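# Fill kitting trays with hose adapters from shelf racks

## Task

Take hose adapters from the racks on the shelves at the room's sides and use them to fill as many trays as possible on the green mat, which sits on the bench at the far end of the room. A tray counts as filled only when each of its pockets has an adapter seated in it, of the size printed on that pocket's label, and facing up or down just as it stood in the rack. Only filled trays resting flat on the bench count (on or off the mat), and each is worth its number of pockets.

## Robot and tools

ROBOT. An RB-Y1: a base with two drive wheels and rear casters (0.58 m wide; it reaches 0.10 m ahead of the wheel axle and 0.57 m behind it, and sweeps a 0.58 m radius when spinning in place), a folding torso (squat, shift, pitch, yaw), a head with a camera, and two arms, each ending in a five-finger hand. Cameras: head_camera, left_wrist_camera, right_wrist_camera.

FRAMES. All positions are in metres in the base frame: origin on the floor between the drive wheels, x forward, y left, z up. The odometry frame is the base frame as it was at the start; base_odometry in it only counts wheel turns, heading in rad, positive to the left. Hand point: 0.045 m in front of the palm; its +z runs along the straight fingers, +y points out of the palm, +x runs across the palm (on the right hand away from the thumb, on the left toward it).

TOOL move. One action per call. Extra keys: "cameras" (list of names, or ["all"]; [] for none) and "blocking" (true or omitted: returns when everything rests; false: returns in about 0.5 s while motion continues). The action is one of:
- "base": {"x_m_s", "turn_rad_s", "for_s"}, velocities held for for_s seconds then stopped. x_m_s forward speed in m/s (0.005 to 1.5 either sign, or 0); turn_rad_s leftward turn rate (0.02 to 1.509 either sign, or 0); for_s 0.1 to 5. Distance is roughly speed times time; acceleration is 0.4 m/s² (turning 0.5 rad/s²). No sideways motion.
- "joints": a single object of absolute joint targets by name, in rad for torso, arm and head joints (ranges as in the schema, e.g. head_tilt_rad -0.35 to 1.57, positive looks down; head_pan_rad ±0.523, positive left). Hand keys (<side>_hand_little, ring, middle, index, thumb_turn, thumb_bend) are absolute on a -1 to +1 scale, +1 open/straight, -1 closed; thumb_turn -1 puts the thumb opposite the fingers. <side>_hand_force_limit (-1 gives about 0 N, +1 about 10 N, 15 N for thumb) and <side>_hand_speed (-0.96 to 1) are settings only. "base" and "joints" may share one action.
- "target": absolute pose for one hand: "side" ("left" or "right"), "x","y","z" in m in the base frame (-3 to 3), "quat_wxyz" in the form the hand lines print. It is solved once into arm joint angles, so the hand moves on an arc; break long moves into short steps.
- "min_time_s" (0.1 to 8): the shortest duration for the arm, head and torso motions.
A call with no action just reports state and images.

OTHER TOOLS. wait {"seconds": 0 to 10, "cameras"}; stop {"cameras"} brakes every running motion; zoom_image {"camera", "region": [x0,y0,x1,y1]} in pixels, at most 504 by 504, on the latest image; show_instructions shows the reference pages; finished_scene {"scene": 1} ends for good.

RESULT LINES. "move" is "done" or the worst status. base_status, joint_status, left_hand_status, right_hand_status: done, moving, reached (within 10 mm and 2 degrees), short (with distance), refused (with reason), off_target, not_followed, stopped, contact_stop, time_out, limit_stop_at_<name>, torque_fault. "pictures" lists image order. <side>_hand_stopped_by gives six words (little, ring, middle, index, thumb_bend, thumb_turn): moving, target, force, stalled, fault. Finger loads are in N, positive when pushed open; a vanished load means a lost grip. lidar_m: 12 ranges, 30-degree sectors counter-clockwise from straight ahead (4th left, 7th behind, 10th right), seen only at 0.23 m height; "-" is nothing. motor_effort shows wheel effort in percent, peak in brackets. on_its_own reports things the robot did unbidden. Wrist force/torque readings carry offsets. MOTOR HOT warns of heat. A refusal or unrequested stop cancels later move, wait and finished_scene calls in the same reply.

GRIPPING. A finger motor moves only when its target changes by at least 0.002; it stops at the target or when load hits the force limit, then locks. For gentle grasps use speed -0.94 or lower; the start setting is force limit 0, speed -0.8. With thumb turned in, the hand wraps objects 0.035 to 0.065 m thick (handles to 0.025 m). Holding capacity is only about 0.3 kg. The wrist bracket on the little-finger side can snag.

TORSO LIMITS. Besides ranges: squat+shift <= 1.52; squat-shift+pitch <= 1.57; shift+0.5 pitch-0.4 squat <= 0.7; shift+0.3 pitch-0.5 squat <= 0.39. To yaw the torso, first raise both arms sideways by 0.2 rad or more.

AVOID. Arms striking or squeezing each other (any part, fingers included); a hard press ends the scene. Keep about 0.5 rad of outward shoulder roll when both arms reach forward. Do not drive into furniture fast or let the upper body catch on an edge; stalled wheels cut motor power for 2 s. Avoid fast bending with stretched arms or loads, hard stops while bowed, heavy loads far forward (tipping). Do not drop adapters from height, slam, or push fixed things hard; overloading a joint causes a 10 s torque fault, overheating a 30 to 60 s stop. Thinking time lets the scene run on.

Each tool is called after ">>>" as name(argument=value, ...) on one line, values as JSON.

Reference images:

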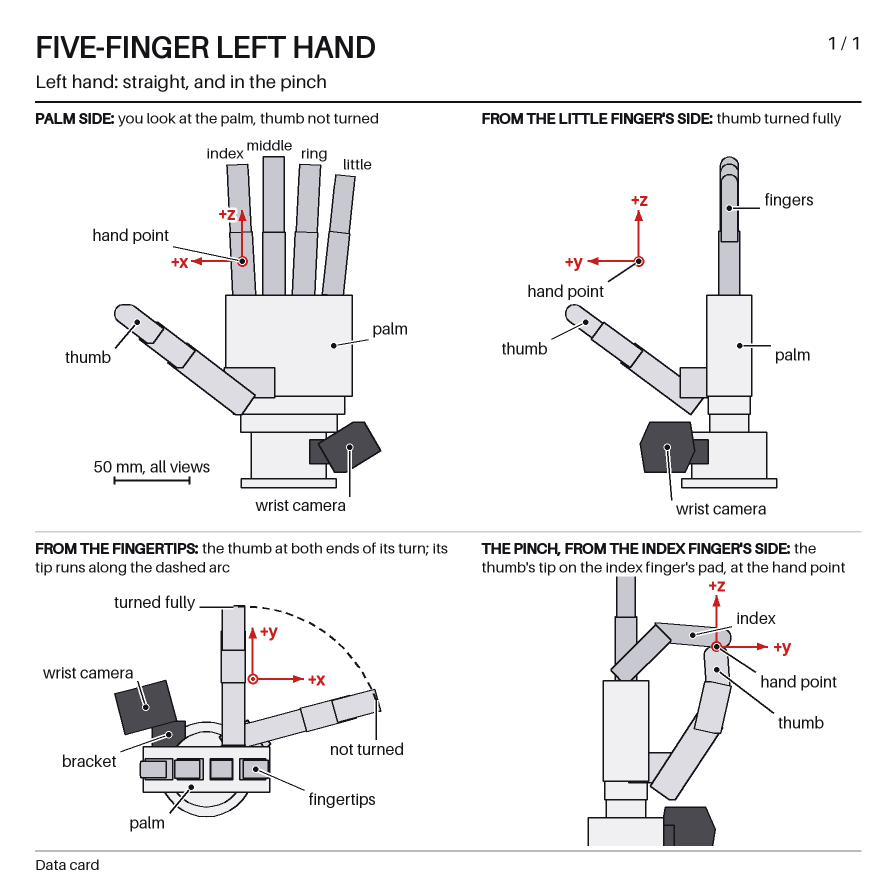

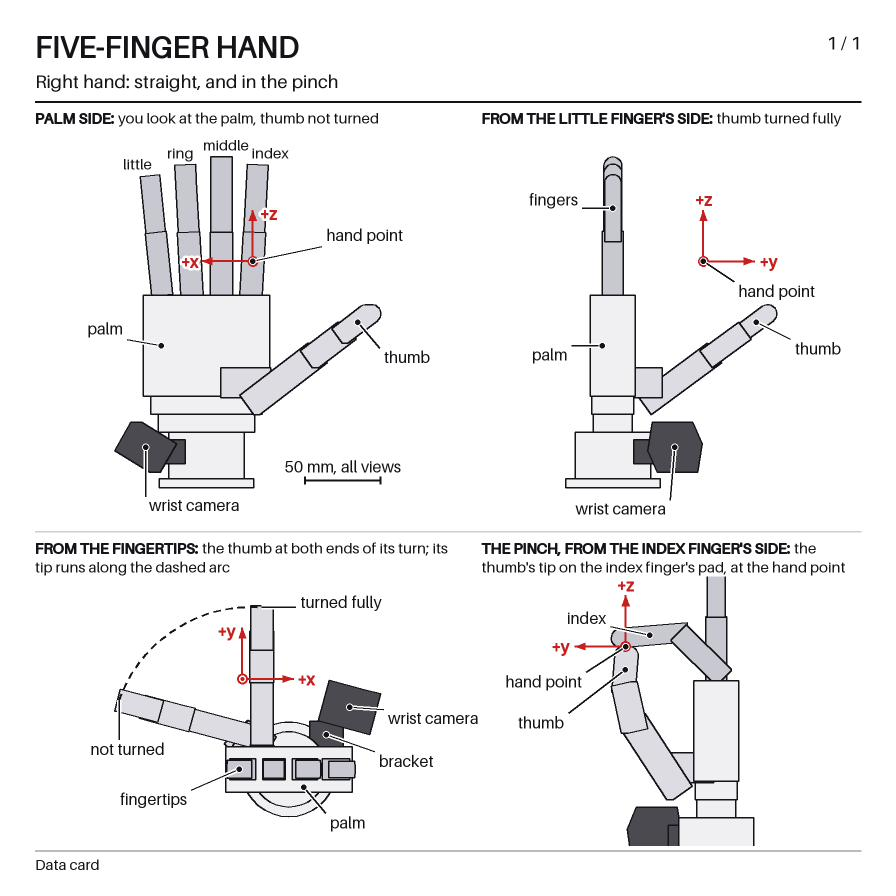

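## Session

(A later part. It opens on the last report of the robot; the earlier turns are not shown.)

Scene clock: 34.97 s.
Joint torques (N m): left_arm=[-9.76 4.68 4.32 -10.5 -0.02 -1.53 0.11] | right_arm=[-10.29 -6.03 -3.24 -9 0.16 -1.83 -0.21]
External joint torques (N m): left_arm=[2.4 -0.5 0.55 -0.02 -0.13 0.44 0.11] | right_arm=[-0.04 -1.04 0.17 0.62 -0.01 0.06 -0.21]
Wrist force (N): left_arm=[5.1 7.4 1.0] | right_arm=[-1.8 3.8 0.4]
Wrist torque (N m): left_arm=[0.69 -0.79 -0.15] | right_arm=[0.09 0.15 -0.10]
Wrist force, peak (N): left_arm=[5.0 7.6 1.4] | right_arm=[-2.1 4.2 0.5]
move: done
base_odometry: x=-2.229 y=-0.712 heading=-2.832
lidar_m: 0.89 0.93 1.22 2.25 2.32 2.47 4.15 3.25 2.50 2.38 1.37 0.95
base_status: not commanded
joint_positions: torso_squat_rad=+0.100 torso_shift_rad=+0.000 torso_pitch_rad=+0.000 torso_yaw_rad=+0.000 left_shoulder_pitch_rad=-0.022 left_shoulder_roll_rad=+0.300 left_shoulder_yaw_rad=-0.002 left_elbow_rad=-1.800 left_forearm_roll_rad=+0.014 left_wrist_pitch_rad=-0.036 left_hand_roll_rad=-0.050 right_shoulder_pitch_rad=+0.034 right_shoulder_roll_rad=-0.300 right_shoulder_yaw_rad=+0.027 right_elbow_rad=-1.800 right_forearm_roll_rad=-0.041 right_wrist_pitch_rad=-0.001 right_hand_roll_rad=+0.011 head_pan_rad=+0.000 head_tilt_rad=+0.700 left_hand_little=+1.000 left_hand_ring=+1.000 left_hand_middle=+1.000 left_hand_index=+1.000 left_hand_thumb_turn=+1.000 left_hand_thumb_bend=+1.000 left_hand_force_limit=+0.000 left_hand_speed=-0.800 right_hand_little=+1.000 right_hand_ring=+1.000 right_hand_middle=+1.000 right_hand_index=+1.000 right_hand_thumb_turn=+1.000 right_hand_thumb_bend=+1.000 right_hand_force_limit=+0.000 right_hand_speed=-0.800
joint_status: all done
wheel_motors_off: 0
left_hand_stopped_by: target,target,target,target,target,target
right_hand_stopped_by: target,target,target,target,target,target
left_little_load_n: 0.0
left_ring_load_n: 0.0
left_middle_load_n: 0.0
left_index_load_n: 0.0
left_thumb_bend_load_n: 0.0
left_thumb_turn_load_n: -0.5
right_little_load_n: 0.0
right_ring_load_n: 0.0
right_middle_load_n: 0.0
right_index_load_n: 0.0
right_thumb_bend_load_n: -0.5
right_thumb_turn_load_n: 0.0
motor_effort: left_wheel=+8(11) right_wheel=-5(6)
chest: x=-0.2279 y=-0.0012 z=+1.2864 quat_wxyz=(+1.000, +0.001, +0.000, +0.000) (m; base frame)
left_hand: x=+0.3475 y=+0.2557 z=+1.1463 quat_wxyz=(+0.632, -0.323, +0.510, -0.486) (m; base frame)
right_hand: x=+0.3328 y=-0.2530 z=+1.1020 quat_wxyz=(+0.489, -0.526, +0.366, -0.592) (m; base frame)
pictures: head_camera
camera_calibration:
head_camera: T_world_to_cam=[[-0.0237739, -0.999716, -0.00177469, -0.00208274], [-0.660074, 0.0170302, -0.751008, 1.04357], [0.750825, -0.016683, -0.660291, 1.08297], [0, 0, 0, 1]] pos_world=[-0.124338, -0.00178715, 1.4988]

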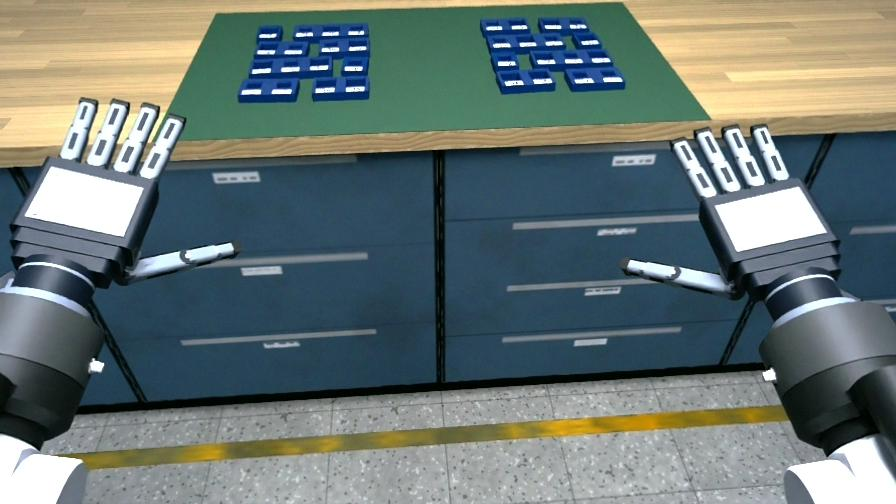

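>>> move(base={"turn_rad_s": 0.1, "for_s": 0.5})

>>> move(base={"x_m_s": 0.2, "for_s": 1.7}, joints={"left_shoulder_roll_rad": 0.8, "right_shoulder_roll_rad": -0.8, "head_tilt_rad": 0.9}, cameras=["head_camera"])

Scene clock: 37.10 s.
Joint torques (N m): left_arm=[-10.29 4.73 4.89 -10.3 -0.01 -1.53 0.05] | right_arm=[-10.45 -6.07 -2.99 -9.22 0.09 -1.65 -0.1]
External joint torques (N m): left_arm=[1.87 -0.45 1.12 0.18 -0.13 0.44 0.05] | right_arm=[-0.19 -1.08 0.41 0.41 -0.07 0.23 -0.1]
Wrist force (N): left_arm=[5.1 7.4 1.5] | right_arm=[-1.7 3.8 0.4]
Wrist torque (N m): left_arm=[0.63 -0.75 -0.15] | right_arm=[0.06 0.10 -0.06]
Wrist force, peak (N): left_arm=[5.2 7.5 1.4] | right_arm=[-1.9 4.6 -0.2]
move: done
base_odometry: x=-2.229 y=-0.712 heading=-2.783
lidar_m: 0.90 0.93 1.29 2.24 2.34 2.89 4.16 3.10 2.47 2.38 1.30 0.94
base_status: done (sent for 0.5 of 0.5 s)
joint_positions: torso_squat_rad=+0.100 torso_shift_rad=+0.000 torso_pitch_rad=+0.000 torso_yaw_rad=+0.000 left_shoulder_pitch_rad=-0.022 left_shoulder_roll_rad=+0.300 left_shoulder_yaw_rad=-0.002 left_elbow_rad=-1.800 left_forearm_roll_rad=+0.014 left_wrist_pitch_rad=-0.036 left_hand_roll_rad=-0.050 right_shoulder_pitch_rad=+0.034 right_shoulder_roll_rad=-0.300 right_shoulder_yaw_rad=+0.027 right_elbow_rad=-1.800 right_forearm_roll_rad=-0.041 right_wrist_pitch_rad=-0.001 right_hand_roll_rad=+0.011 head_pan_rad=+0.000 head_tilt_rad=+0.700 left_hand_little=+1.000 left_hand_ring=+1.000 left_hand_middle=+1.000 left_hand_index=+1.000 left_hand_thumb_turn=+1.000 left_hand_thumb_bend=+1.000 left_hand_force_limit=+0.000 left_hand_speed=-0.800 right_hand_little=+1.000 right_hand_ring=+1.000 right_hand_middle=+1.000 right_hand_index=+1.000 right_hand_thumb_turn=+1.000 right_hand_thumb_bend=+1.000 right_hand_force_limit=+0.000 right_hand_speed=-0.800
joint_status: not commanded
wheel_motors_off: 0
left_hand_stopped_by: target,target,target,target,target,target
right_hand_stopped_by: target,target,target,target,target,target
left_little_load_n: 0.0
left_ring_load_n: 0.0
left_middle_load_n: 0.0
left_index_load_n: 0.0
left_thumb_bend_load_n: 0.0
left_thumb_turn_load_n: 0.0
right_little_load_n: 0.0
right_ring_load_n: -0.5
right_middle_load_n: 0.0
right_index_load_n: 0.0
right_thumb_bend_load_n: 0.0
right_thumb_turn_load_n: 0.0
motor_effort: left_wheel=-13(43) right_wheel=+2(23)
chest: x=-0.2279 y=-0.0013 z=+1.2864 quat_wxyz=(+1.000, +0.001, +0.000, +0.000) (m; base frame)
left_hand: x=+0.3475 y=+0.2557 z=+1.1463 quat_wxyz=(+0.632, -0.323, +0.510, -0.486) (m; base frame)
right_hand: x=+0.3327 y=-0.2530 z=+1.1019 quat_wxyz=(+0.489, -0.526, +0.366, -0.592) (m; base frame)
pictures: none

Scene clock: 39.77 s.
Joint torques (N m): left_arm=[-10.02 11.67 8.62 -7.55 0.15 -1.36 0.06] | right_arm=[-10.12 -13.1 -7.81 -6.67 0.13 -1.44 -0.2]
External joint torques (N m): left_arm=[2.1 -0.75 -0.48 0.07 -0.01 0.08 0.08] | right_arm=[0.19 -1.07 0.49 0.38 0.02 -0.01 -0.21]
Wrist force (N): left_arm=[7.2 5.7 1.7] | right_arm=[-3.8 2.3 0.5]
Wrist torque (N m): left_arm=[0.52 -0.88 0.02] | right_arm=[-0.03 0.22 -0.20]
Wrist force, peak (N): left_arm=[7.6 5.9 2.1] | right_arm=[-5.0 2.7 1.0]
move: done
base_odometry: x=-2.547 y=-0.832 heading=-2.783
lidar_m: 0.56 0.58 0.79 2.25 2.35 2.72 4.49 2.81 2.47 2.38 0.81 0.59
base_status: done (sent for 1.7 of 1.7 s)
joint_positions: torso_squat_rad=+0.100 torso_shift_rad=+0.000 torso_pitch_rad=+0.000 torso_yaw_rad=+0.000 left_shoulder_pitch_rad=-0.022 left_shoulder_roll_rad=+0.800 left_shoulder_yaw_rad=-0.002 left_elbow_rad=-1.800 left_forearm_roll_rad=+0.014 left_wrist_pitch_rad=-0.036 left_hand_roll_rad=-0.050 right_shoulder_pitch_rad=+0.034 right_shoulder_roll_rad=-0.800 right_shoulder_yaw_rad=+0.027 right_elbow_rad=-1.800 right_forearm_roll_rad=-0.041 right_wrist_pitch_rad=-0.001 right_hand_roll_rad=+0.011 head_pan_rad=+0.000 head_tilt_rad=+0.900 left_hand_little=+1.000 left_hand_ring=+1.000 left_hand_middle=+1.000 left_hand_index=+1.000 left_hand_thumb_turn=+1.000 left_hand_thumb_bend=+1.000 left_hand_force_limit=+0.000 left_hand_speed=-0.800 right_hand_little=+1.000 right_hand_ring=+1.000 right_hand_middle=+1.000 right_hand_index=+1.000 right_hand_thumb_turn=+1.000 right_hand_thumb_bend=+1.000 right_hand_force_limit=+0.000 right_hand_speed=-0.800
joint_status: all done
wheel_motors_off: 0
left_hand_stopped_by: target,target,target,target,target,target
right_hand_stopped_by: target,target,target,target,target,target
left_little_load_n: 0.0
left_ring_load_n: 0.0
left_middle_load_n: 0.0
left_index_load_n: 0.0
left_thumb_bend_load_n: 0.0
left_thumb_turn_load_n: 0.0
right_little_load_n: 0.0
right_ring_load_n: 0.0
right_middle_load_n: 0.0
right_index_load_n: 0.0
right_thumb_bend_load_n: 0.0
right_thumb_turn_load_n: 0.5
motor_effort: left_wheel=+7(43) right_wheel=-6(20)
chest: x=-0.2279 y=-0.0012 z=+1.2864 quat_wxyz=(+1.000, +0.001, +0.000, +0.000) (m; base frame)
left_hand: x=+0.3473 y=+0.3623 z=+1.1947 quat_wxyz=(+0.696, -0.159, +0.612, -0.342) (m; base frame)
right_hand: x=+0.3328 y=-0.3679 z=+1.1441 quat_wxyz=(+0.348, -0.635, +0.206, -0.658) (m; base frame)
pictures: head_camera
camera_calibration:
head_camera: T_world_to_cam=[[-0.0233134, -0.999724, 0.0028634, -0.00891], [-0.79611, 0.0168325, -0.604918, 0.798424], [0.604703, -0.0163823, -0.796283, 1.25504], [0, 0, 0, 1]] pos_world=[-0.123498, -0.00178671, 1.48237]

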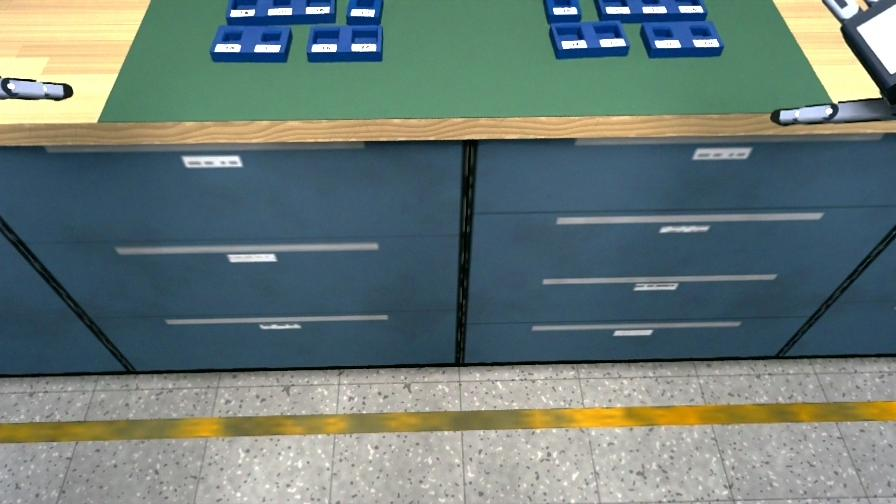

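>>> move(base={"x_m_s": 0.1, "for_s": 1.5}, joints={"head_tilt_rad": 0.75, "left_shoulder_roll_rad": 1.0, "right_shoulder_roll_rad": -1.0}, cameras=["head_camera"])

>>> zoom_image(camera="head_camera", region=[180, 0, 430, 200])

>>> zoom_image(camera="head_camera", region=[500, 0, 750, 200])

Scene clock: 42.10 s.
Joint torques (N m): left_arm=[-10.41 13.69 10.05 -5.44 0.03 -0.84 0.06] | right_arm=[-10.56 -15.34 -9.41 -5.2 -0.01 -1.19 -0.15]
External joint torques (N m): left_arm=[1.67 -0.85 -0.62 0.45 -0.14 0.28 0.08] | right_arm=[-0.19 -1.25 0.33 0.29 -0.09 -0.05 -0.17]
Wrist force (N): left_arm=[7.8 4.7 1.7] | right_arm=[-5.3 1.8 -0.1]
Wrist torque (N m): left_arm=[0.44 -0.92 0.09] | right_arm=[-0.04 0.44 -0.32]
Wrist force, peak (N): left_arm=[8.1 5.6 1.6] | right_arm=[-5.7 2.3 1.2]
move: done
base_odometry: x=-2.688 y=-0.884 heading=-2.782
lidar_m: 0.41 0.43 0.59 2.25 2.33 2.84 4.64 2.91 2.46 1.67 0.60 0.43
base_status: done (sent for 1.5 of 1.5 s)
joint_positions: torso_squat_rad=+0.100 torso_shift_rad=+0.000 torso_pitch_rad=+0.000 torso_yaw_rad=+0.000 left_shoulder_pitch_rad=-0.022 left_shoulder_roll_rad=+1.000 left_shoulder_yaw_rad=-0.002 left_elbow_rad=-1.800 left_forearm_roll_rad=+0.014 left_wrist_pitch_rad=-0.036 left_hand_roll_rad=-0.050 right_shoulder_pitch_rad=+0.034 right_shoulder_roll_rad=-1.000 right_shoulder_yaw_rad=+0.027 right_elbow_rad=-1.800 right_forearm_roll_rad=-0.041 right_wrist_pitch_rad=-0.001 right_hand_roll_rad=+0.011 head_pan_rad=+0.000 head_tilt_rad=+0.750 left_hand_little=+1.000 left_hand_ring=+1.000 left_hand_middle=+1.000 left_hand_index=+1.000 left_hand_thumb_turn=+1.000 left_hand_thumb_bend=+1.000 left_hand_force_limit=+0.000 left_hand_speed=-0.800 right_hand_little=+1.000 right_hand_ring=+1.000 right_hand_middle=+1.000 right_hand_index=+1.000 right_hand_thumb_turn=+1.000 right_hand_thumb_bend=+1.000 right_hand_force_limit=+0.000 right_hand_speed=-0.800
joint_status: all done
wheel_motors_off: 0
left_hand_stopped_by: target,target,target,target,target,target
right_hand_stopped_by: target,target,target,target,target,target
left_little_load_n: 0.0
left_ring_load_n: 0.0
left_middle_load_n: 0.0
left_index_load_n: 0.0
left_thumb_bend_load_n: 0.0
left_thumb_turn_load_n: 0.0
right_little_load_n: 0.0
right_ring_load_n: 0.0
right_middle_load_n: 0.0
right_index_load_n: 0.0
right_thumb_bend_load_n: 0.0
right_thumb_turn_load_n: 0.0
motor_effort: left_wheel=+4(33) right_wheel=-5(15)
chest: x=-0.2279 y=-0.0012 z=+1.2864 quat_wxyz=(+1.000, +0.001, +0.000, +0.000) (m; base frame)
left_hand: x=+0.3469 y=+0.3959 z=+1.2277 quat_wxyz=(+0.709, -0.090, +0.642, -0.278) (m; base frame)
right_hand: x=+0.3334 y=-0.4056 z=+1.1759 quat_wxyz=(+0.285, -0.668, +0.137, -0.674) (m; base frame)
pictures: head_camera
camera_calibration:
head_camera: T_world_to_cam=[[-0.0237612, -0.999717, -0.000653973, -0.0037496], [-0.69681, 0.0170308, -0.717054, 0.985588], [0.716862, -0.0165824, -0.697017, 1.13051], [0, 0, 0, 1]] pos_world=[-0.123745, -0.00178727, 1.4947]

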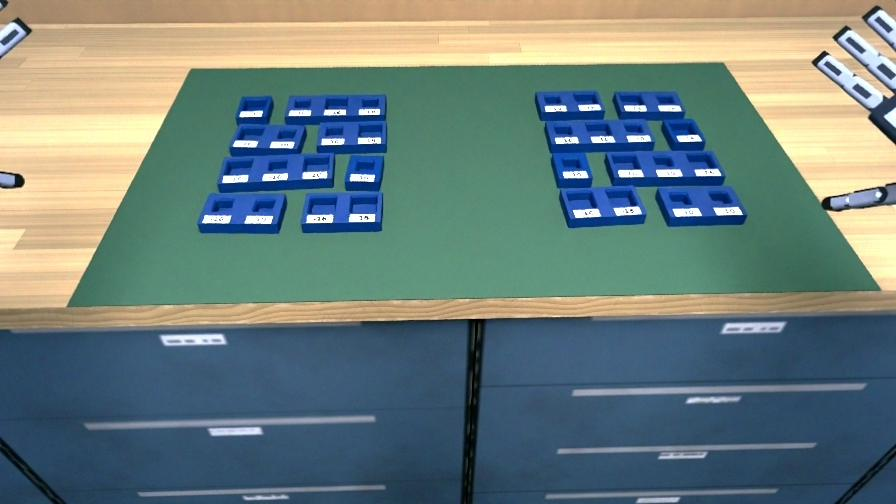

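Scaled by 2.016 from the camera's 896x504 image, which has a finer 1280x720 frame.

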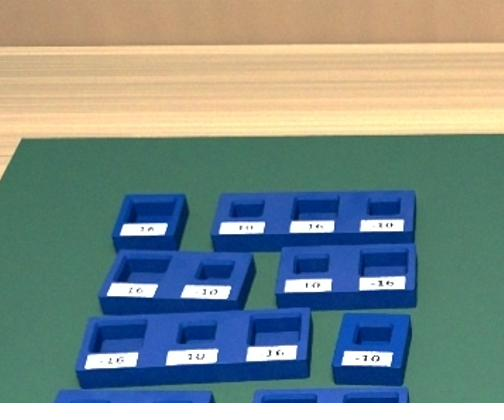

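Scaled by 2.016 from the camera's 896x504 image, which has a finer 1280x720 frame.

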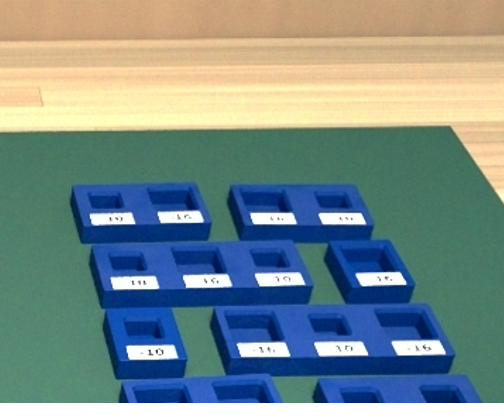

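>>> zoom_image(camera="head_camera", region=[190, 85, 390, 165])

>>> zoom_image(camera="head_camera", region=[190, 150, 390, 240])

>>> zoom_image(camera="head_camera", region=[530, 85, 730, 155])

>>> zoom_image(camera="head_camera", region=[550, 145, 750, 235])

Scaled by 2.520 from the camera's 896x504 image, which has a finer 1280x720 frame.

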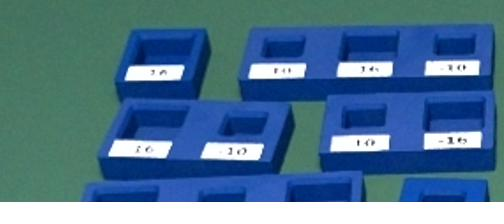

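Scaled by 2.520 from the camera's 896x504 image, which has a finer 1280x720 frame.

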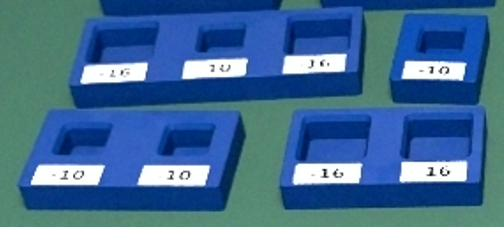

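Scaled by 2.520 from the camera's 896x504 image, which has a finer 1280x720 frame.

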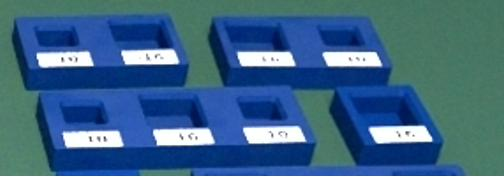

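Scaled by 2.520 from the camera's 896x504 image, which has a finer 1280x720 frame.

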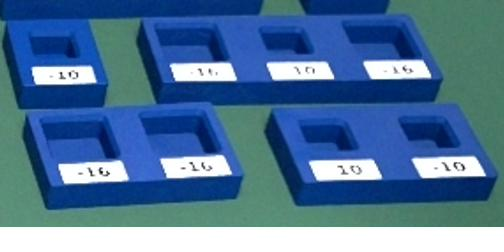

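>>> move(base={"turn_rad_s": -0.45, "for_s": 1.1}, joints={"head_tilt_rad": 0.8})

>>> move(base={"x_m_s": -0.7, "for_s": 3.93})

>>> move(base={"turn_rad_s": 0.9, "for_s": 2.29}, cameras=["head_camera"])

Scene clock: 46.57 s.
Joint torques (N m): left_arm=[-10.27 13.98 10.74 -5.3 0.02 -1.02 0.1] | right_arm=[-10.73 -15.41 -8.94 -5.07 0.06 -1.03 -0.23]
External joint torques (N m): left_arm=[1.82 -0.56 0.08 0.6 -0.15 0.1 0.12] | right_arm=[-0.36 -1.32 0.8 0.42 -0.02 0.11 -0.25]
Wrist force (N): left_arm=[8.0 4.9 1.9] | right_arm=[-4.9 1.8 1.3]
Wrist torque (N m): left_arm=[0.46 -0.93 0.08] | right_arm=[-0.04 0.31 -0.28]
Wrist force, peak (N): left_arm=[8.2 5.1 2.1] | right_arm=[-6.1 1.3 1.3]
move: done
base_odometry: x=-2.688 y=-0.884 heading=+3.007
lidar_m: 0.43 0.41 0.43 0.62 2.26 2.37 2.84 4.65 2.92 2.44 1.48 0.58
base_status: done (sent for 1.1 of 1.1 s)
joint_positions: torso_squat_rad=+0.100 torso_shift_rad=+0.000 torso_pitch_rad=+0.000 torso_yaw_rad=+0.000 left_shoulder_pitch_rad=-0.022 left_shoulder_roll_rad=+1.000 left_shoulder_yaw_rad=-0.002 left_elbow_rad=-1.800 left_forearm_roll_rad=+0.014 left_wrist_pitch_rad=-0.036 left_hand_roll_rad=-0.050 right_shoulder_pitch_rad=+0.034 right_shoulder_roll_rad=-1.000 right_shoulder_yaw_rad=+0.027 right_elbow_rad=-1.800 right_forearm_roll_rad=-0.041 right_wrist_pitch_rad=-0.001 right_hand_roll_rad=+0.011 head_pan_rad=+0.000 head_tilt_rad=+0.800 left_hand_little=+1.000 left_hand_ring=+1.000 left_hand_middle=+1.000 left_hand_index=+1.000 left_hand_thumb_turn=+1.000 left_hand_thumb_bend=+1.000 left_hand_force_limit=+0.000 left_hand_speed=-0.800 right_hand_little=+1.000 right_hand_ring=+1.000 right_hand_middle=+1.000 right_hand_index=+1.000 right_hand_thumb_turn=+1.000 right_hand_thumb_bend=+1.000 right_hand_force_limit=+0.000 right_hand_speed=-0.800
joint_status: all done
wheel_motors_off: 0
left_hand_stopped_by: target,target,target,target,target,target
right_hand_stopped_by: target,target,target,target,target,target
left_little_load_n: 0.0
left_ring_load_n: 0.0
left_middle_load_n: 0.0
left_index_load_n: 0.0
left_thumb_bend_load_n: 0.0
left_thumb_turn_load_n: 0.0
right_little_load_n: 0.0
right_ring_load_n: 0.0
right_middle_load_n: 0.0
right_index_load_n: 0.0
right_thumb_bend_load_n: 0.0
right_thumb_turn_load_n: 0.0
motor_effort: left_wheel=+7(37) right_wheel=+4(23)
chest: x=-0.2279 y=-0.0012 z=+1.2864 quat_wxyz=(+1.000, +0.001, +0.000, +0.000) (m; base frame)
left_hand: x=+0.3469 y=+0.3959 z=+1.2277 quat_wxyz=(+0.709, -0.090, +0.642, -0.278) (m; base frame)
right_hand: x=+0.3334 y=-0.4056 z=+1.1759 quat_wxyz=(+0.285, -0.668, +0.137, -0.674) (m; base frame)
pictures: none

Scene clock: 52.83 s.
Joint torques (N m): left_arm=[-10.73 14.47 10.62 -5.57 -0.04 -0.92 0.05] | right_arm=[-11.03 -15.49 -9.16 -5.08 -0.03 -1.02 -0.23]
External joint torques (N m): left_arm=[1.36 -0.07 -0.05 0.33 -0.21 0.2 0.07] | right_arm=[-0.66 -1.4 0.59 0.41 -0.12 0.12 -0.25]
Wrist force (N): left_arm=[8.0 4.8 1.7] | right_arm=[-5.3 1.7 0.8]
Wrist torque (N m): left_arm=[0.46 -0.96 0.09] | right_arm=[-0.05 0.37 -0.31]
Wrist force, peak (N): left_arm=[8.2 5.2 2.3] | right_arm=[-6.0 1.8 1.1]
move: done
base_odometry: x=+0.041 y=-1.256 heading=+3.006
lidar_m: 2.92 2.83 1.31 0.57 0.76 0.79 0.84 2.23 2.34 3.28 3.26 3.86
base_status: done (sent for 3.93 of 3.93 s)
joint_positions: torso_squat_rad=+0.100 torso_shift_rad=+0.000 torso_pitch_rad=+0.000 torso_yaw_rad=+0.000 left_shoulder_pitch_rad=-0.022 left_shoulder_roll_rad=+1.000 left_shoulder_yaw_rad=-0.002 left_elbow_rad=-1.800 left_forearm_roll_rad=+0.014 left_wrist_pitch_rad=-0.036 left_hand_roll_rad=-0.050 right_shoulder_pitch_rad=+0.034 right_shoulder_roll_rad=-1.000 right_shoulder_yaw_rad=+0.027 right_elbow_rad=-1.800 right_forearm_roll_rad=-0.041 right_wrist_pitch_rad=-0.001 right_hand_roll_rad=+0.011 head_pan_rad=+0.000 head_tilt_rad=+0.800 left_hand_little=+1.000 left_hand_ring=+1.000 left_hand_middle=+1.000 left_hand_index=+1.000 left_hand_thumb_turn=+1.000 left_hand_thumb_bend=+1.000 left_hand_force_limit=+0.000 left_hand_speed=-0.800 right_hand_little=+1.000 right_hand_ring=+1.000 right_hand_middle=+1.000 right_hand_index=+1.000 right_hand_thumb_turn=+1.000 right_hand_thumb_bend=+1.000 right_hand_force_limit=+0.000 right_hand_speed=-0.800
joint_status: not commanded
wheel_motors_off: 0
left_hand_stopped_by: target,target,target,target,target,target
right_hand_stopped_by: target,target,target,target,target,target
left_little_load_n: 0.0
left_ring_load_n: 0.5
left_middle_load_n: 0.0
left_index_load_n: 0.0
left_thumb_bend_load_n: 0.0
left_thumb_turn_load_n: 0.0
right_little_load_n: 0.0
right_ring_load_n: 0.0
right_middle_load_n: 0.0
right_index_load_n: 0.0
right_thumb_bend_load_n: 0.0
right_thumb_turn_load_n: 0.0
motor_effort: left_wheel=-10(43) right_wheel=+7(25)
chest: x=-0.2280 y=-0.0012 z=+1.2864 quat_wxyz=(+1.000, +0.001, +0.000, +0.000) (m; base frame)
left_hand: x=+0.3468 y=+0.3959 z=+1.2279 quat_wxyz=(+0.709, -0.090, +0.642, -0.278) (m; base frame)
right_hand: x=+0.3332 y=-0.4056 z=+1.1760 quat_wxyz=(+0.285, -0.668, +0.137, -0.674) (m; base frame)
pictures: none

Scene clock: 57.27 s.
Joint torques (N m): left_arm=[-9.68 14.03 10.49 -5.62 0.12 -0.86 -0.07] | right_arm=[-11.02 -15.69 -9.28 -5.08 0.03 -1.03 -0.09]
External joint torques (N m): left_arm=[2.4 -0.51 -0.17 0.28 -0.05 0.27 -0.05] | right_arm=[-0.65 -1.6 0.46 0.41 -0.05 0.11 -0.11]
Wrist force (N): left_arm=[7.7 4.9 1.6] | right_arm=[-4.9 1.7 0.9]
Wrist torque (N m): left_arm=[0.48 -0.91 0.07] | right_arm=[-0.06 0.33 -0.33]
Wrist force, peak (N): left_arm=[8.4 5.0 2.1] | right_arm=[-5.9 1.7 1.1]
move: done
base_odometry: x=+0.041 y=-1.256 heading=-1.208
lidar_m: 0.76 0.78 0.84 2.22 2.30 3.15 3.26 3.82 2.97 2.85 1.37 0.57
base_status: done (sent for 2.3 of 2.3 s)
joint_positions: torso_squat_rad=+0.100 torso_shift_rad=+0.000 torso_pitch_rad=+0.000 torso_yaw_rad=+0.000 left_shoulder_pitch_rad=-0.022 left_shoulder_roll_rad=+1.000 left_shoulder_yaw_rad=-0.002 left_elbow_rad=-1.800 left_forearm_roll_rad=+0.014 left_wrist_pitch_rad=-0.036 left_hand_roll_rad=-0.050 right_shoulder_pitch_rad=+0.034 right_shoulder_roll_rad=-1.000 right_shoulder_yaw_rad=+0.027 right_elbow_rad=-1.800 right_forearm_roll_rad=-0.041 right_wrist_pitch_rad=-0.001 right_hand_roll_rad=+0.011 head_pan_rad=+0.000 head_tilt_rad=+0.800 left_hand_little=+1.000 left_hand_ring=+1.000 left_hand_middle=+1.000 left_hand_index=+1.000 left_hand_thumb_turn=+1.000 left_hand_thumb_bend=+1.000 left_hand_force_limit=+0.000 left_hand_speed=-0.800 right_hand_little=+1.000 right_hand_ring=+1.000 right_hand_middle=+1.000 right_hand_index=+1.000 right_hand_thumb_turn=+1.000 right_hand_thumb_bend=+1.000 right_hand_force_limit=+0.000 right_hand_speed=-0.800
joint_status: not commanded
wheel_motors_off: 0
left_hand_stopped_by: target,target,target,target,target,target
right_hand_stopped_by: target,target,target,target,target,target
left_little_load_n: 0.0
left_ring_load_n: -0.5
left_middle_load_n: 0.0
left_index_load_n: 0.0
left_thumb_bend_load_n: 0.0
left_thumb_turn_load_n: 0.0
right_little_load_n: 0.0
right_ring_load_n: 0.0
right_middle_load_n: 0.0
right_index_load_n: 0.0
right_thumb_bend_load_n: 0.0
right_thumb_turn_load_n: 0.0
motor_effort: left_wheel=+7(38) right_wheel=+5(24)
chest: x=-0.2281 y=-0.0012 z=+1.2864 quat_wxyz=(+1.000, +0.001, +0.000, +0.000) (m; base frame)
left_hand: x=+0.3468 y=+0.3959 z=+1.2279 quat_wxyz=(+0.709, -0.090, +0.642, -0.278) (m; base frame)
right_hand: x=+0.3332 y=-0.4056 z=+1.1760 quat_wxyz=(+0.285, -0.668, +0.137, -0.674) (m; base frame)
pictures: head_camera
camera_calibration:
head_camera: T_world_to_cam=[[-0.0236916, -0.999719, 0.00059551, -0.00560369], [-0.731598, 0.0169317, -0.681526, 0.925447], [0.681325, -0.0165822, -0.731793, 1.17504], [0, 0, 0, 1]] pos_world=[-0.123658, -0.00178687, 1.4906]

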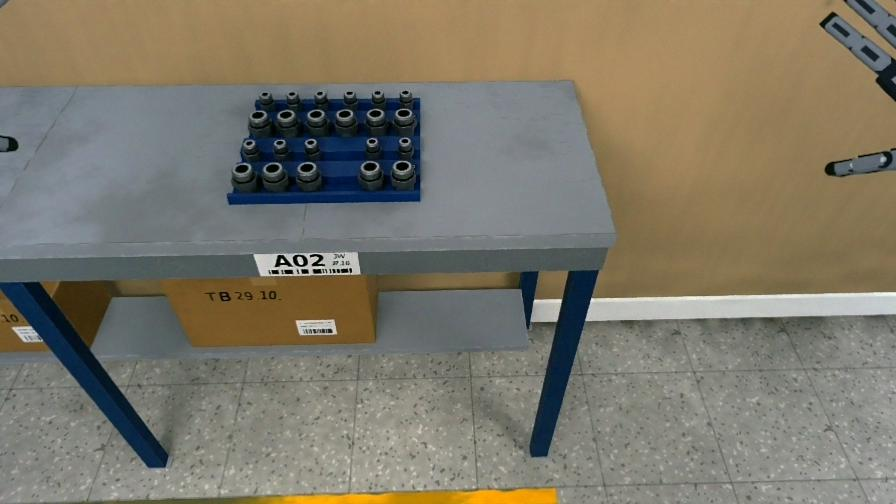

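>>> zoom_image(camera="head_camera", region=[215, 75, 435, 215])

Scaled by 2.291 from the camera's 896x504 image, which has a finer 1280x720 frame.

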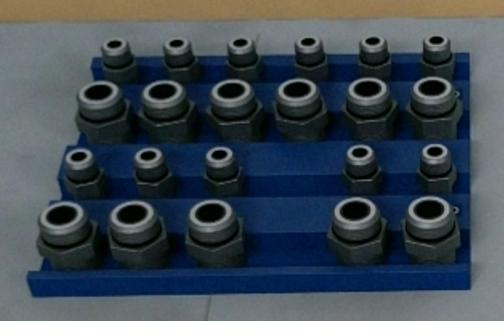

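>>> move(base={"turn_rad_s": 0.55, "for_s": 1.3})

>>> move(base={"x_m_s": 0.25, "for_s": 1.22})

>>> move(base={"turn_rad_s": -0.55, "for_s": 1.3}, joints={"torso_squat_rad": 0.3, "head_tilt_rad": 0.8, "head_pan_rad": 0}, cameras=["all"])

Scene clock: 63.17 s.
Joint torques (N m): left_arm=[-10.44 14.11 10.45 -5.25 -0.2 -0.76 0.24] | right_arm=[-11.11 -15.36 -9.51 -4.91 -0.07 -1.06 -0.12]
External joint torques (N m): left_arm=[1.65 -0.44 -0.21 0.64 -0.37 0.37 0.26] | right_arm=[-0.74 -1.27 0.24 0.58 -0.15 0.08 -0.13]
Wrist force (N): left_arm=[7.9 4.8 1.9] | right_arm=[-5.0 2.0 0.2]
Wrist torque (N m): left_arm=[0.44 -0.93 0.09] | right_arm=[0.01 0.38 -0.31]
Wrist force, peak (N): left_arm=[8.2 5.1 1.9] | right_arm=[-6.2 2.1 0.7]
move: done
base_odometry: x=+0.041 y=-1.256 heading=-0.493
lidar_m: 0.83 1.33 2.22 2.48 3.32 3.27 3.45 2.86 2.23 1.16 0.58 0.75
base_status: done (sent for 1.3 of 1.3 s)
joint_positions: torso_squat_rad=+0.100 torso_shift_rad=+0.000 torso_pitch_rad=+0.000 torso_yaw_rad=+0.000 left_shoulder_pitch_rad=-0.022 left_shoulder_roll_rad=+1.000 left_shoulder_yaw_rad=-0.002 left_elbow_rad=-1.800 left_forearm_roll_rad=+0.014 left_wrist_pitch_rad=-0.036 left_hand_roll_rad=-0.050 right_shoulder_pitch_rad=+0.034 right_shoulder_roll_rad=-1.000 right_shoulder_yaw_rad=+0.027 right_elbow_rad=-1.800 right_forearm_roll_rad=-0.041 right_wrist_pitch_rad=-0.001 right_hand_roll_rad=+0.011 head_pan_rad=+0.000 head_tilt_rad=+0.800 left_hand_little=+1.000 left_hand_ring=+1.000 left_hand_middle=+1.000 left_hand_index=+1.000 left_hand_thumb_turn=+1.000 left_hand_thumb_bend=+1.000 left_hand_force_limit=+0.000 left_hand_speed=-0.800 right_hand_little=+1.000 right_hand_ring=+1.000 right_hand_middle=+1.000 right_hand_index=+1.000 right_hand_thumb_turn=+1.000 right_hand_thumb_bend=+1.000 right_hand_force_limit=+0.000 right_hand_speed=-0.800
joint_status: not commanded
wheel_motors_off: 0
left_hand_stopped_by: target,target,target,target,target,target
right_hand_stopped_by: target,target,target,target,target,target
left_little_load_n: 0.0
left_ring_load_n: 0.0
left_middle_load_n: 0.0
left_index_load_n: 0.0
left_thumb_bend_load_n: 0.0
left_thumb_turn_load_n: 0.0
right_little_load_n: 0.0
right_ring_load_n: 0.0
right_middle_load_n: 0.0
right_index_load_n: 0.0
right_thumb_bend_load_n: 0.0
right_thumb_turn_load_n: 0.0
motor_effort: left_wheel=+4(22) right_wheel=+6(20)
chest: x=-0.2281 y=-0.0012 z=+1.2864 quat_wxyz=(+1.000, +0.001, +0.000, +0.000) (m; base frame)
left_hand: x=+0.3468 y=+0.3959 z=+1.2279 quat_wxyz=(+0.709, -0.090, +0.642, -0.278) (m; base frame)
right_hand: x=+0.3332 y=-0.4056 z=+1.1760 quat_wxyz=(+0.285, -0.668, +0.137, -0.674) (m; base frame)
pictures: none

Scene clock: 65.60 s.
Joint torques (N m): left_arm=[-10.2 13.86 9.9 -5.54 -0.05 -0.95 0.04] | right_arm=[-10.38 -15.44 -9.21 -5.09 -0.04 -1.1 -0.14]
External joint torques (N m): left_arm=[1.89 -0.68 -0.77 0.36 -0.22 0.17 0.06] | right_arm=[-0.01 -1.35 0.54 0.4 -0.12 0.04 -0.16]
Wrist force (N): left_arm=[7.8 5.0 2.1] | right_arm=[-5.0 1.7 1.0]
Wrist torque (N m): left_arm=[0.48 -0.92 0.06] | right_arm=[-0.09 0.29 -0.31]
Wrist force, peak (N): left_arm=[8.2 5.1 2.2] | right_arm=[-6.1 1.6 1.7]
move: done
base_odometry: x=+0.312 y=-1.402 heading=-0.492
lidar_m: 0.56 0.54 2.01 2.24 3.51 3.52 3.70 3.06 1.69 0.53 0.51 0.51
base_status: done (sent for 1.23 of 1.23 s)
joint_positions: torso_squat_rad=+0.100 torso_shift_rad=+0.000 torso_pitch_rad=+0.000 torso_yaw_rad=+0.000 left_shoulder_pitch_rad=-0.022 left_shoulder_roll_rad=+1.000 left_shoulder_yaw_rad=-0.002 left_elbow_rad=-1.800 left_forearm_roll_rad=+0.014 left_wrist_pitch_rad=-0.036 left_hand_roll_rad=-0.050 right_shoulder_pitch_rad=+0.034 right_shoulder_roll_rad=-1.000 right_shoulder_yaw_rad=+0.027 right_elbow_rad=-1.800 right_forearm_roll_rad=-0.041 right_wrist_pitch_rad=-0.001 right_hand_roll_rad=+0.011 head_pan_rad=+0.000 head_tilt_rad=+0.800 left_hand_little=+1.000 left_hand_ring=+1.000 left_hand_middle=+1.000 left_hand_index=+1.000 left_hand_thumb_turn=+1.000 left_hand_thumb_bend=+1.000 left_hand_force_limit=+0.000 left_hand_speed=-0.800 right_hand_little=+1.000 right_hand_ring=+1.000 right_hand_middle=+1.000 right_hand_index=+1.000 right_hand_thumb_turn=+1.000 right_hand_thumb_bend=+1.000 right_hand_force_limit=+0.000 right_hand_speed=-0.800
joint_status: not commanded
wheel_motors_off: 0
left_hand_stopped_by: target,target,target,target,target,target
right_hand_stopped_by: target,target,target,target,target,target
left_little_load_n: 0.0
left_ring_load_n: 0.0
left_middle_load_n: 0.0
left_index_load_n: 0.0
left_thumb_bend_load_n: 0.0
left_thumb_turn_load_n: 0.0
right_little_load_n: 0.0
right_ring_load_n: 0.0
right_middle_load_n: 0.0
right_index_load_n: 0.0
right_thumb_bend_load_n: 0.5
right_thumb_turn_load_n: 0.0
motor_effort: left_wheel=+8(41) right_wheel=-5(25)
chest: x=-0.2280 y=-0.0012 z=+1.2864 quat_wxyz=(+1.000, +0.001, +0.000, +0.000) (m; base frame)
left_hand: x=+0.3468 y=+0.3959 z=+1.2278 quat_wxyz=(+0.709, -0.090, +0.642, -0.278) (m; base frame)
right_hand: x=+0.3333 y=-0.4056 z=+1.1760 quat_wxyz=(+0.285, -0.668, +0.137, -0.674) (m; base frame)
pictures: none

Scene clock: 68.37 s.
Joint torques (N m): left_arm=[-10.44 13.79 10.36 -5.69 -0.03 -1 0.04] | right_arm=[-10.25 -15.98 -9.58 -5.13 0 -1.05 -0.21]
External joint torques (N m): left_arm=[1.65 -0.75 -0.31 0.21 -0.19 0.12 0.06] | right_arm=[0.12 -1.89 0.17 0.36 -0.08 0.09 -0.23]
Wrist force (N): left_arm=[8.1 4.5 1.8] | right_arm=[-4.6 1.7 0.2]
Wrist torque (N m): left_arm=[0.41 -0.96 0.10] | right_arm=[-0.04 0.32 -0.28]
Wrist force, peak (N): left_arm=[8.1 5.1 2.0] | right_arm=[-5.9 1.5 1.2]
move: done
base_odometry: x=+0.312 y=-1.402 heading=-1.207
lidar_m: 0.50 0.53 0.53 1.41 2.10 2.88 3.52 4.05 3.17 2.84 0.51 0.76
base_status: done (sent for 1.3 of 1.3 s)
joint_positions: torso_squat_rad=+0.300 torso_shift_rad=+0.000 torso_pitch_rad=+0.000 torso_yaw_rad=+0.000 left_shoulder_pitch_rad=-0.022 left_shoulder_roll_rad=+1.000 left_shoulder_yaw_rad=-0.002 left_elbow_rad=-1.800 left_forearm_roll_rad=+0.014 left_wrist_pitch_rad=-0.036 left_hand_roll_rad=-0.050 right_shoulder_pitch_rad=+0.034 right_shoulder_roll_rad=-1.000 right_shoulder_yaw_rad=+0.027 right_elbow_rad=-1.800 right_forearm_roll_rad=-0.041 right_wrist_pitch_rad=-0.001 right_hand_roll_rad=+0.011 head_pan_rad=+0.000 head_tilt_rad=+0.800 left_hand_little=+1.000 left_hand_ring=+1.000 left_hand_middle=+1.000 left_hand_index=+1.000 left_hand_thumb_turn=+1.000 left_hand_thumb_bend=+1.000 left_hand_force_limit=+0.000 left_hand_speed=-0.800 right_hand_little=+1.000 right_hand_ring=+1.000 right_hand_middle=+1.000 right_hand_index=+1.000 right_hand_thumb_turn=+1.000 right_hand_thumb_bend=+1.000 right_hand_force_limit=+0.000 right_hand_speed=-0.800
joint_status: all done
wheel_motors_off: 0
left_hand_stopped_by: target,target,target,target,target,target
right_hand_stopped_by: target,target,target,target,target,target
left_little_load_n: 0.0
left_ring_load_n: 0.0
left_middle_load_n: 0.0
left_index_load_n: 0.0
left_thumb_bend_load_n: 0.0
left_thumb_turn_load_n: 0.0
right_little_load_n: 0.0
right_ring_load_n: 0.0
right_middle_load_n: 0.0
right_index_load_n: -0.5
right_thumb_bend_load_n: 0.0
right_thumb_turn_load_n: 0.0
motor_effort: left_wheel=+10(36) right_wheel=+2(23)
chest: x=-0.2281 y=-0.0012 z=+1.2587 quat_wxyz=(+1.000, +0.001, +0.000, +0.000) (m; base frame)
left_hand: x=+0.3467 y=+0.3960 z=+1.2002 quat_wxyz=(+0.709, -0.090, +0.642, -0.278) (m; base frame)
right_hand: x=+0.3332 y=-0.4056 z=+1.1484 quat_wxyz=(+0.285, -0.668, +0.137, -0.674) (m; base frame)
pictures: head_camera, left_wrist_camera, right_wrist_camera
camera_calibration:
head_camera: T_world_to_cam=[[-0.0236919, -0.999719, 0.000592182, -0.00548477], [-0.731501, 0.0169318, -0.68163, 0.906657], [0.681428, -0.0165823, -0.731697, 1.15471], [0, 0, 0, 1]] pos_world=[-0.123758, -0.00168687, 1.4629]
left_wrist_camera: T_world_to_cam=[[-0.26329, -0.922544, 0.28212, 0.120975], [-0.415133, -0.155633, -0.89635, 1.28118], [0.870829, -0.353117, -0.342001, 0.358171], [0, 0, 0, 1]] pos_world=[0.251804, 0.437474, 1.23675]
right_wrist_camera: T_world_to_cam=[[0.170069, -0.932259, -0.319326, -0.0700613], [-0.50561, 0.195591, -0.840299, 1.21231], [0.845834, 0.304363, -0.438096, 0.456137], [0, 0, 0, 1]] pos_world=[0.239053, -0.441262, 1.19616]

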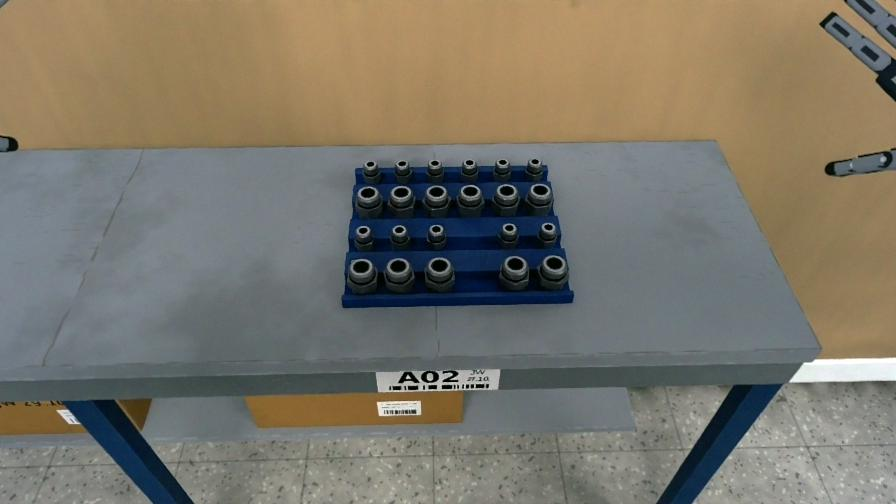

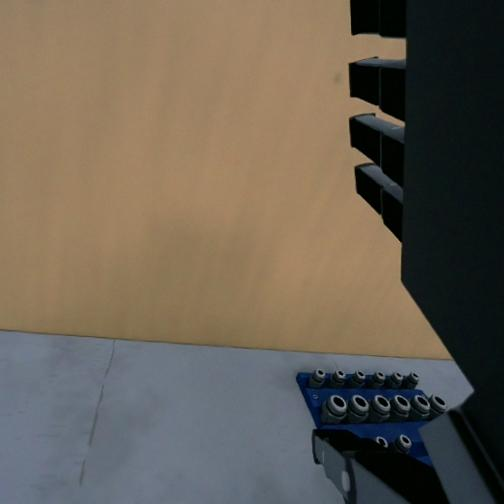

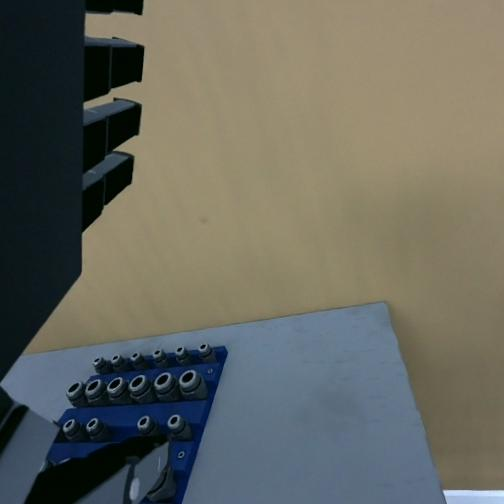

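>>> zoom_image(camera="head_camera", region=[335, 150, 455, 320])

>>> zoom_image(camera="head_camera", region=[455, 150, 585, 320])

Scaled by 2.965 from the camera's 896x504 image, which has a finer 1280x720 frame.

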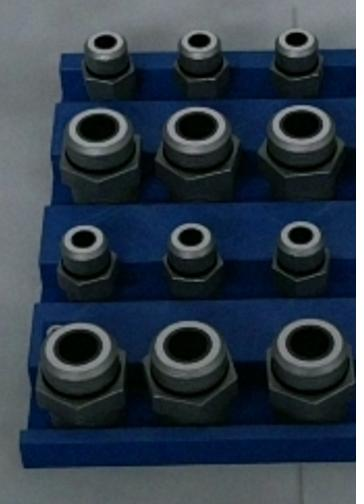

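Scaled by 2.965 from the camera's 896x504 image, which has a finer 1280x720 frame.

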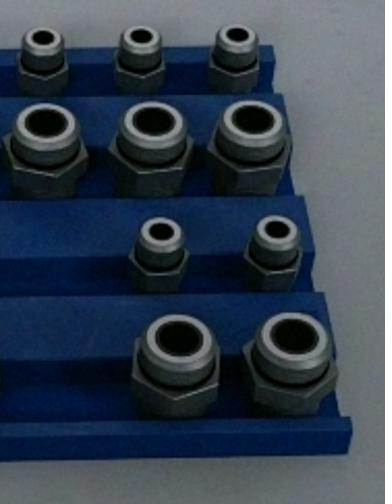

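>>> move(base={"x_m_s": 0.1, "for_s": 1.0}, joints={"torso_squat_rad": 0.4, "torso_pitch_rad": 0.3, "head_tilt_rad": 0.7, "right_hand_speed": 0.0, "left_hand_speed": 0.0, "right_hand_thumb_turn": -1, "left_hand_thumb_turn": -1, "right_hand_ring": -1, "right_hand_little": -1, "left_hand_ring": -1, "left_hand_little": -1}, cameras=["all"])

Scene clock: 72.80 s.
Joint torques (N m): left_arm=[-5.91 13.2 10.36 -5.6 0.23 -0.92 0.2] | right_arm=[-5.88 -14.54 -8.96 -5.12 0.03 -1.19 -0.2]
External joint torques (N m): left_arm=[1.67 -0.77 0.11 0.49 0.08 0.35 0.24] | right_arm=[-0.01 -1.17 0.29 0.36 -0.07 0.01 -0.23]
Wrist force (N): left_arm=[8.0 5.1 3.7] | right_arm=[-4.5 2.0 3.2]
Wrist torque (N m): left_arm=[0.38 -0.89 0.06] | right_arm=[-0.17 0.21 -0.23]
Wrist force, peak (N): left_arm=[8.1 5.4 4.0] | right_arm=[-5.5 2.4 2.3]
move: done
base_odometry: x=+0.348 y=-1.495 heading=-1.208
lidar_m: 0.40 0.42 0.49 1.39 2.10 2.86 3.63 4.15 3.17 2.47 0.46 0.64
base_status: done (sent for 1 of 1 s)
joint_positions: torso_squat_rad=+0.400 torso_shift_rad=+0.000 torso_pitch_rad=+0.300 torso_yaw_rad=+0.000 left_shoulder_pitch_rad=-0.022 left_shoulder_roll_rad=+1.000 left_shoulder_yaw_rad=-0.002 left_elbow_rad=-1.800 left_forearm_roll_rad=+0.014 left_wrist_pitch_rad=-0.036 left_hand_roll_rad=-0.050 right_shoulder_pitch_rad=+0.034 right_shoulder_roll_rad=-1.000 right_shoulder_yaw_rad=+0.027 right_elbow_rad=-1.800 right_forearm_roll_rad=-0.041 right_wrist_pitch_rad=-0.001 right_hand_roll_rad=+0.011 head_pan_rad=+0.000 head_tilt_rad=+0.700 left_hand_little=-1.000 left_hand_ring=-1.000 left_hand_middle=+1.000 left_hand_index=+1.000 left_hand_thumb_turn=-1.000 left_hand_thumb_bend=+1.000 left_hand_force_limit=+0.000 left_hand_speed=+0.000 right_hand_little=-1.000 right_hand_ring=-1.000 right_hand_middle=+1.000 right_hand_index=+1.000 right_hand_thumb_turn=-1.000 right_hand_thumb_bend=+1.000 right_hand_force_limit=+0.000 right_hand_speed=+0.000
joint_status: all done
wheel_motors_off: 0
left_hand_stopped_by: target,target,target,target,target,target
right_hand_stopped_by: target,target,target,target,target,target
left_little_load_n: 0.0
left_ring_load_n: 0.0
left_middle_load_n: 0.0
left_index_load_n: 0.0
left_thumb_bend_load_n: 0.0
left_thumb_turn_load_n: 0.0
right_little_load_n: 0.0
right_ring_load_n: 0.0
right_middle_load_n: 0.0
right_index_load_n: 0.0
right_thumb_bend_load_n: 0.0
right_thumb_turn_load_n: 0.0
motor_effort: left_wheel=-7(46) right_wheel=+2(25)
chest: x=-0.1365 y=-0.0012 z=+1.2209 quat_wxyz=(+0.989, +0.001, +0.149, +0.000) (m; base frame)
left_hand: x=+0.3952 y=+0.3962 z=+0.9950 quat_wxyz=(+0.605, -0.130, +0.740, -0.261) (m; base frame)
right_hand: x=+0.3672 y=-0.4053 z=+0.9495 quat_wxyz=(+0.261, -0.761, +0.178, -0.566) (m; base frame)
pictures: head_camera, left_wrist_camera, right_wrist_camera
camera_calibration:
head_camera: T_world_to_cam=[[-0.0229616, -0.999723, 0.00525953, -0.00843373], [-0.852477, 0.0168308, -0.522494, 0.749429], [0.522261, -0.0164809, -0.852627, 1.17459], [0, 0, 0, 1]] pos_world=[0.0252357, -0.00168658, 1.3931]
left_wrist_camera: T_world_to_cam=[[-0.167869, -0.922601, 0.347315, 0.0892814], [-0.661646, -0.155727, -0.733467, 1.05275], [0.730783, -0.352926, -0.584293, 0.542217], [0, 0, 0, 1]] pos_world=[0.315291, 0.437675, 1.05796]
right_wrist_camera: T_world_to_cam=[[0.0683221, -0.932234, -0.355347, -0.0676919], [-0.731521, 0.195383, -0.653225, 0.967583], [0.678388, 0.304573, -0.6686, 0.620567], [0, 0, 0, 1]] pos_world=[0.291446, -0.441162, 1.02291]

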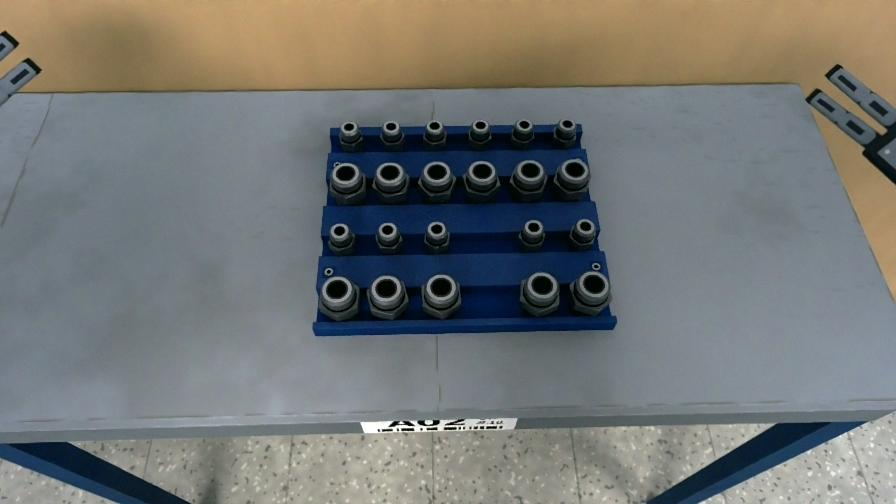

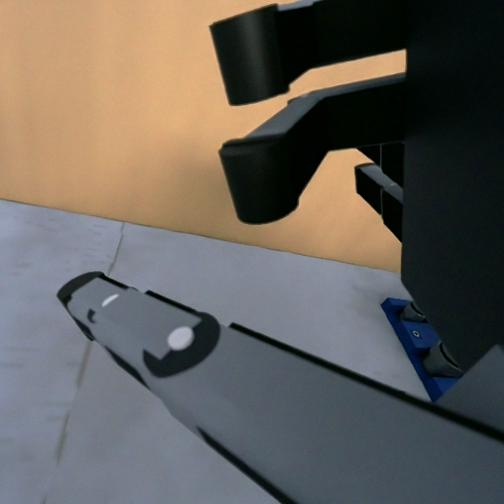

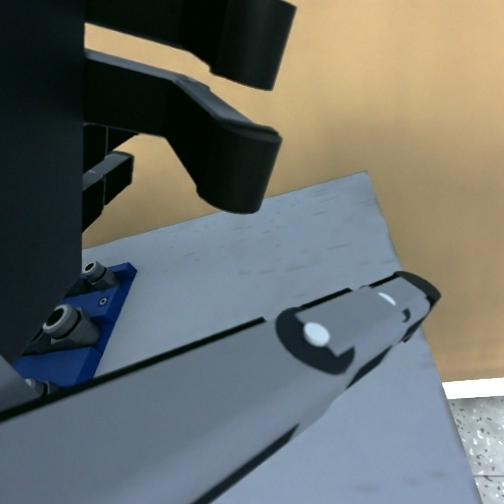

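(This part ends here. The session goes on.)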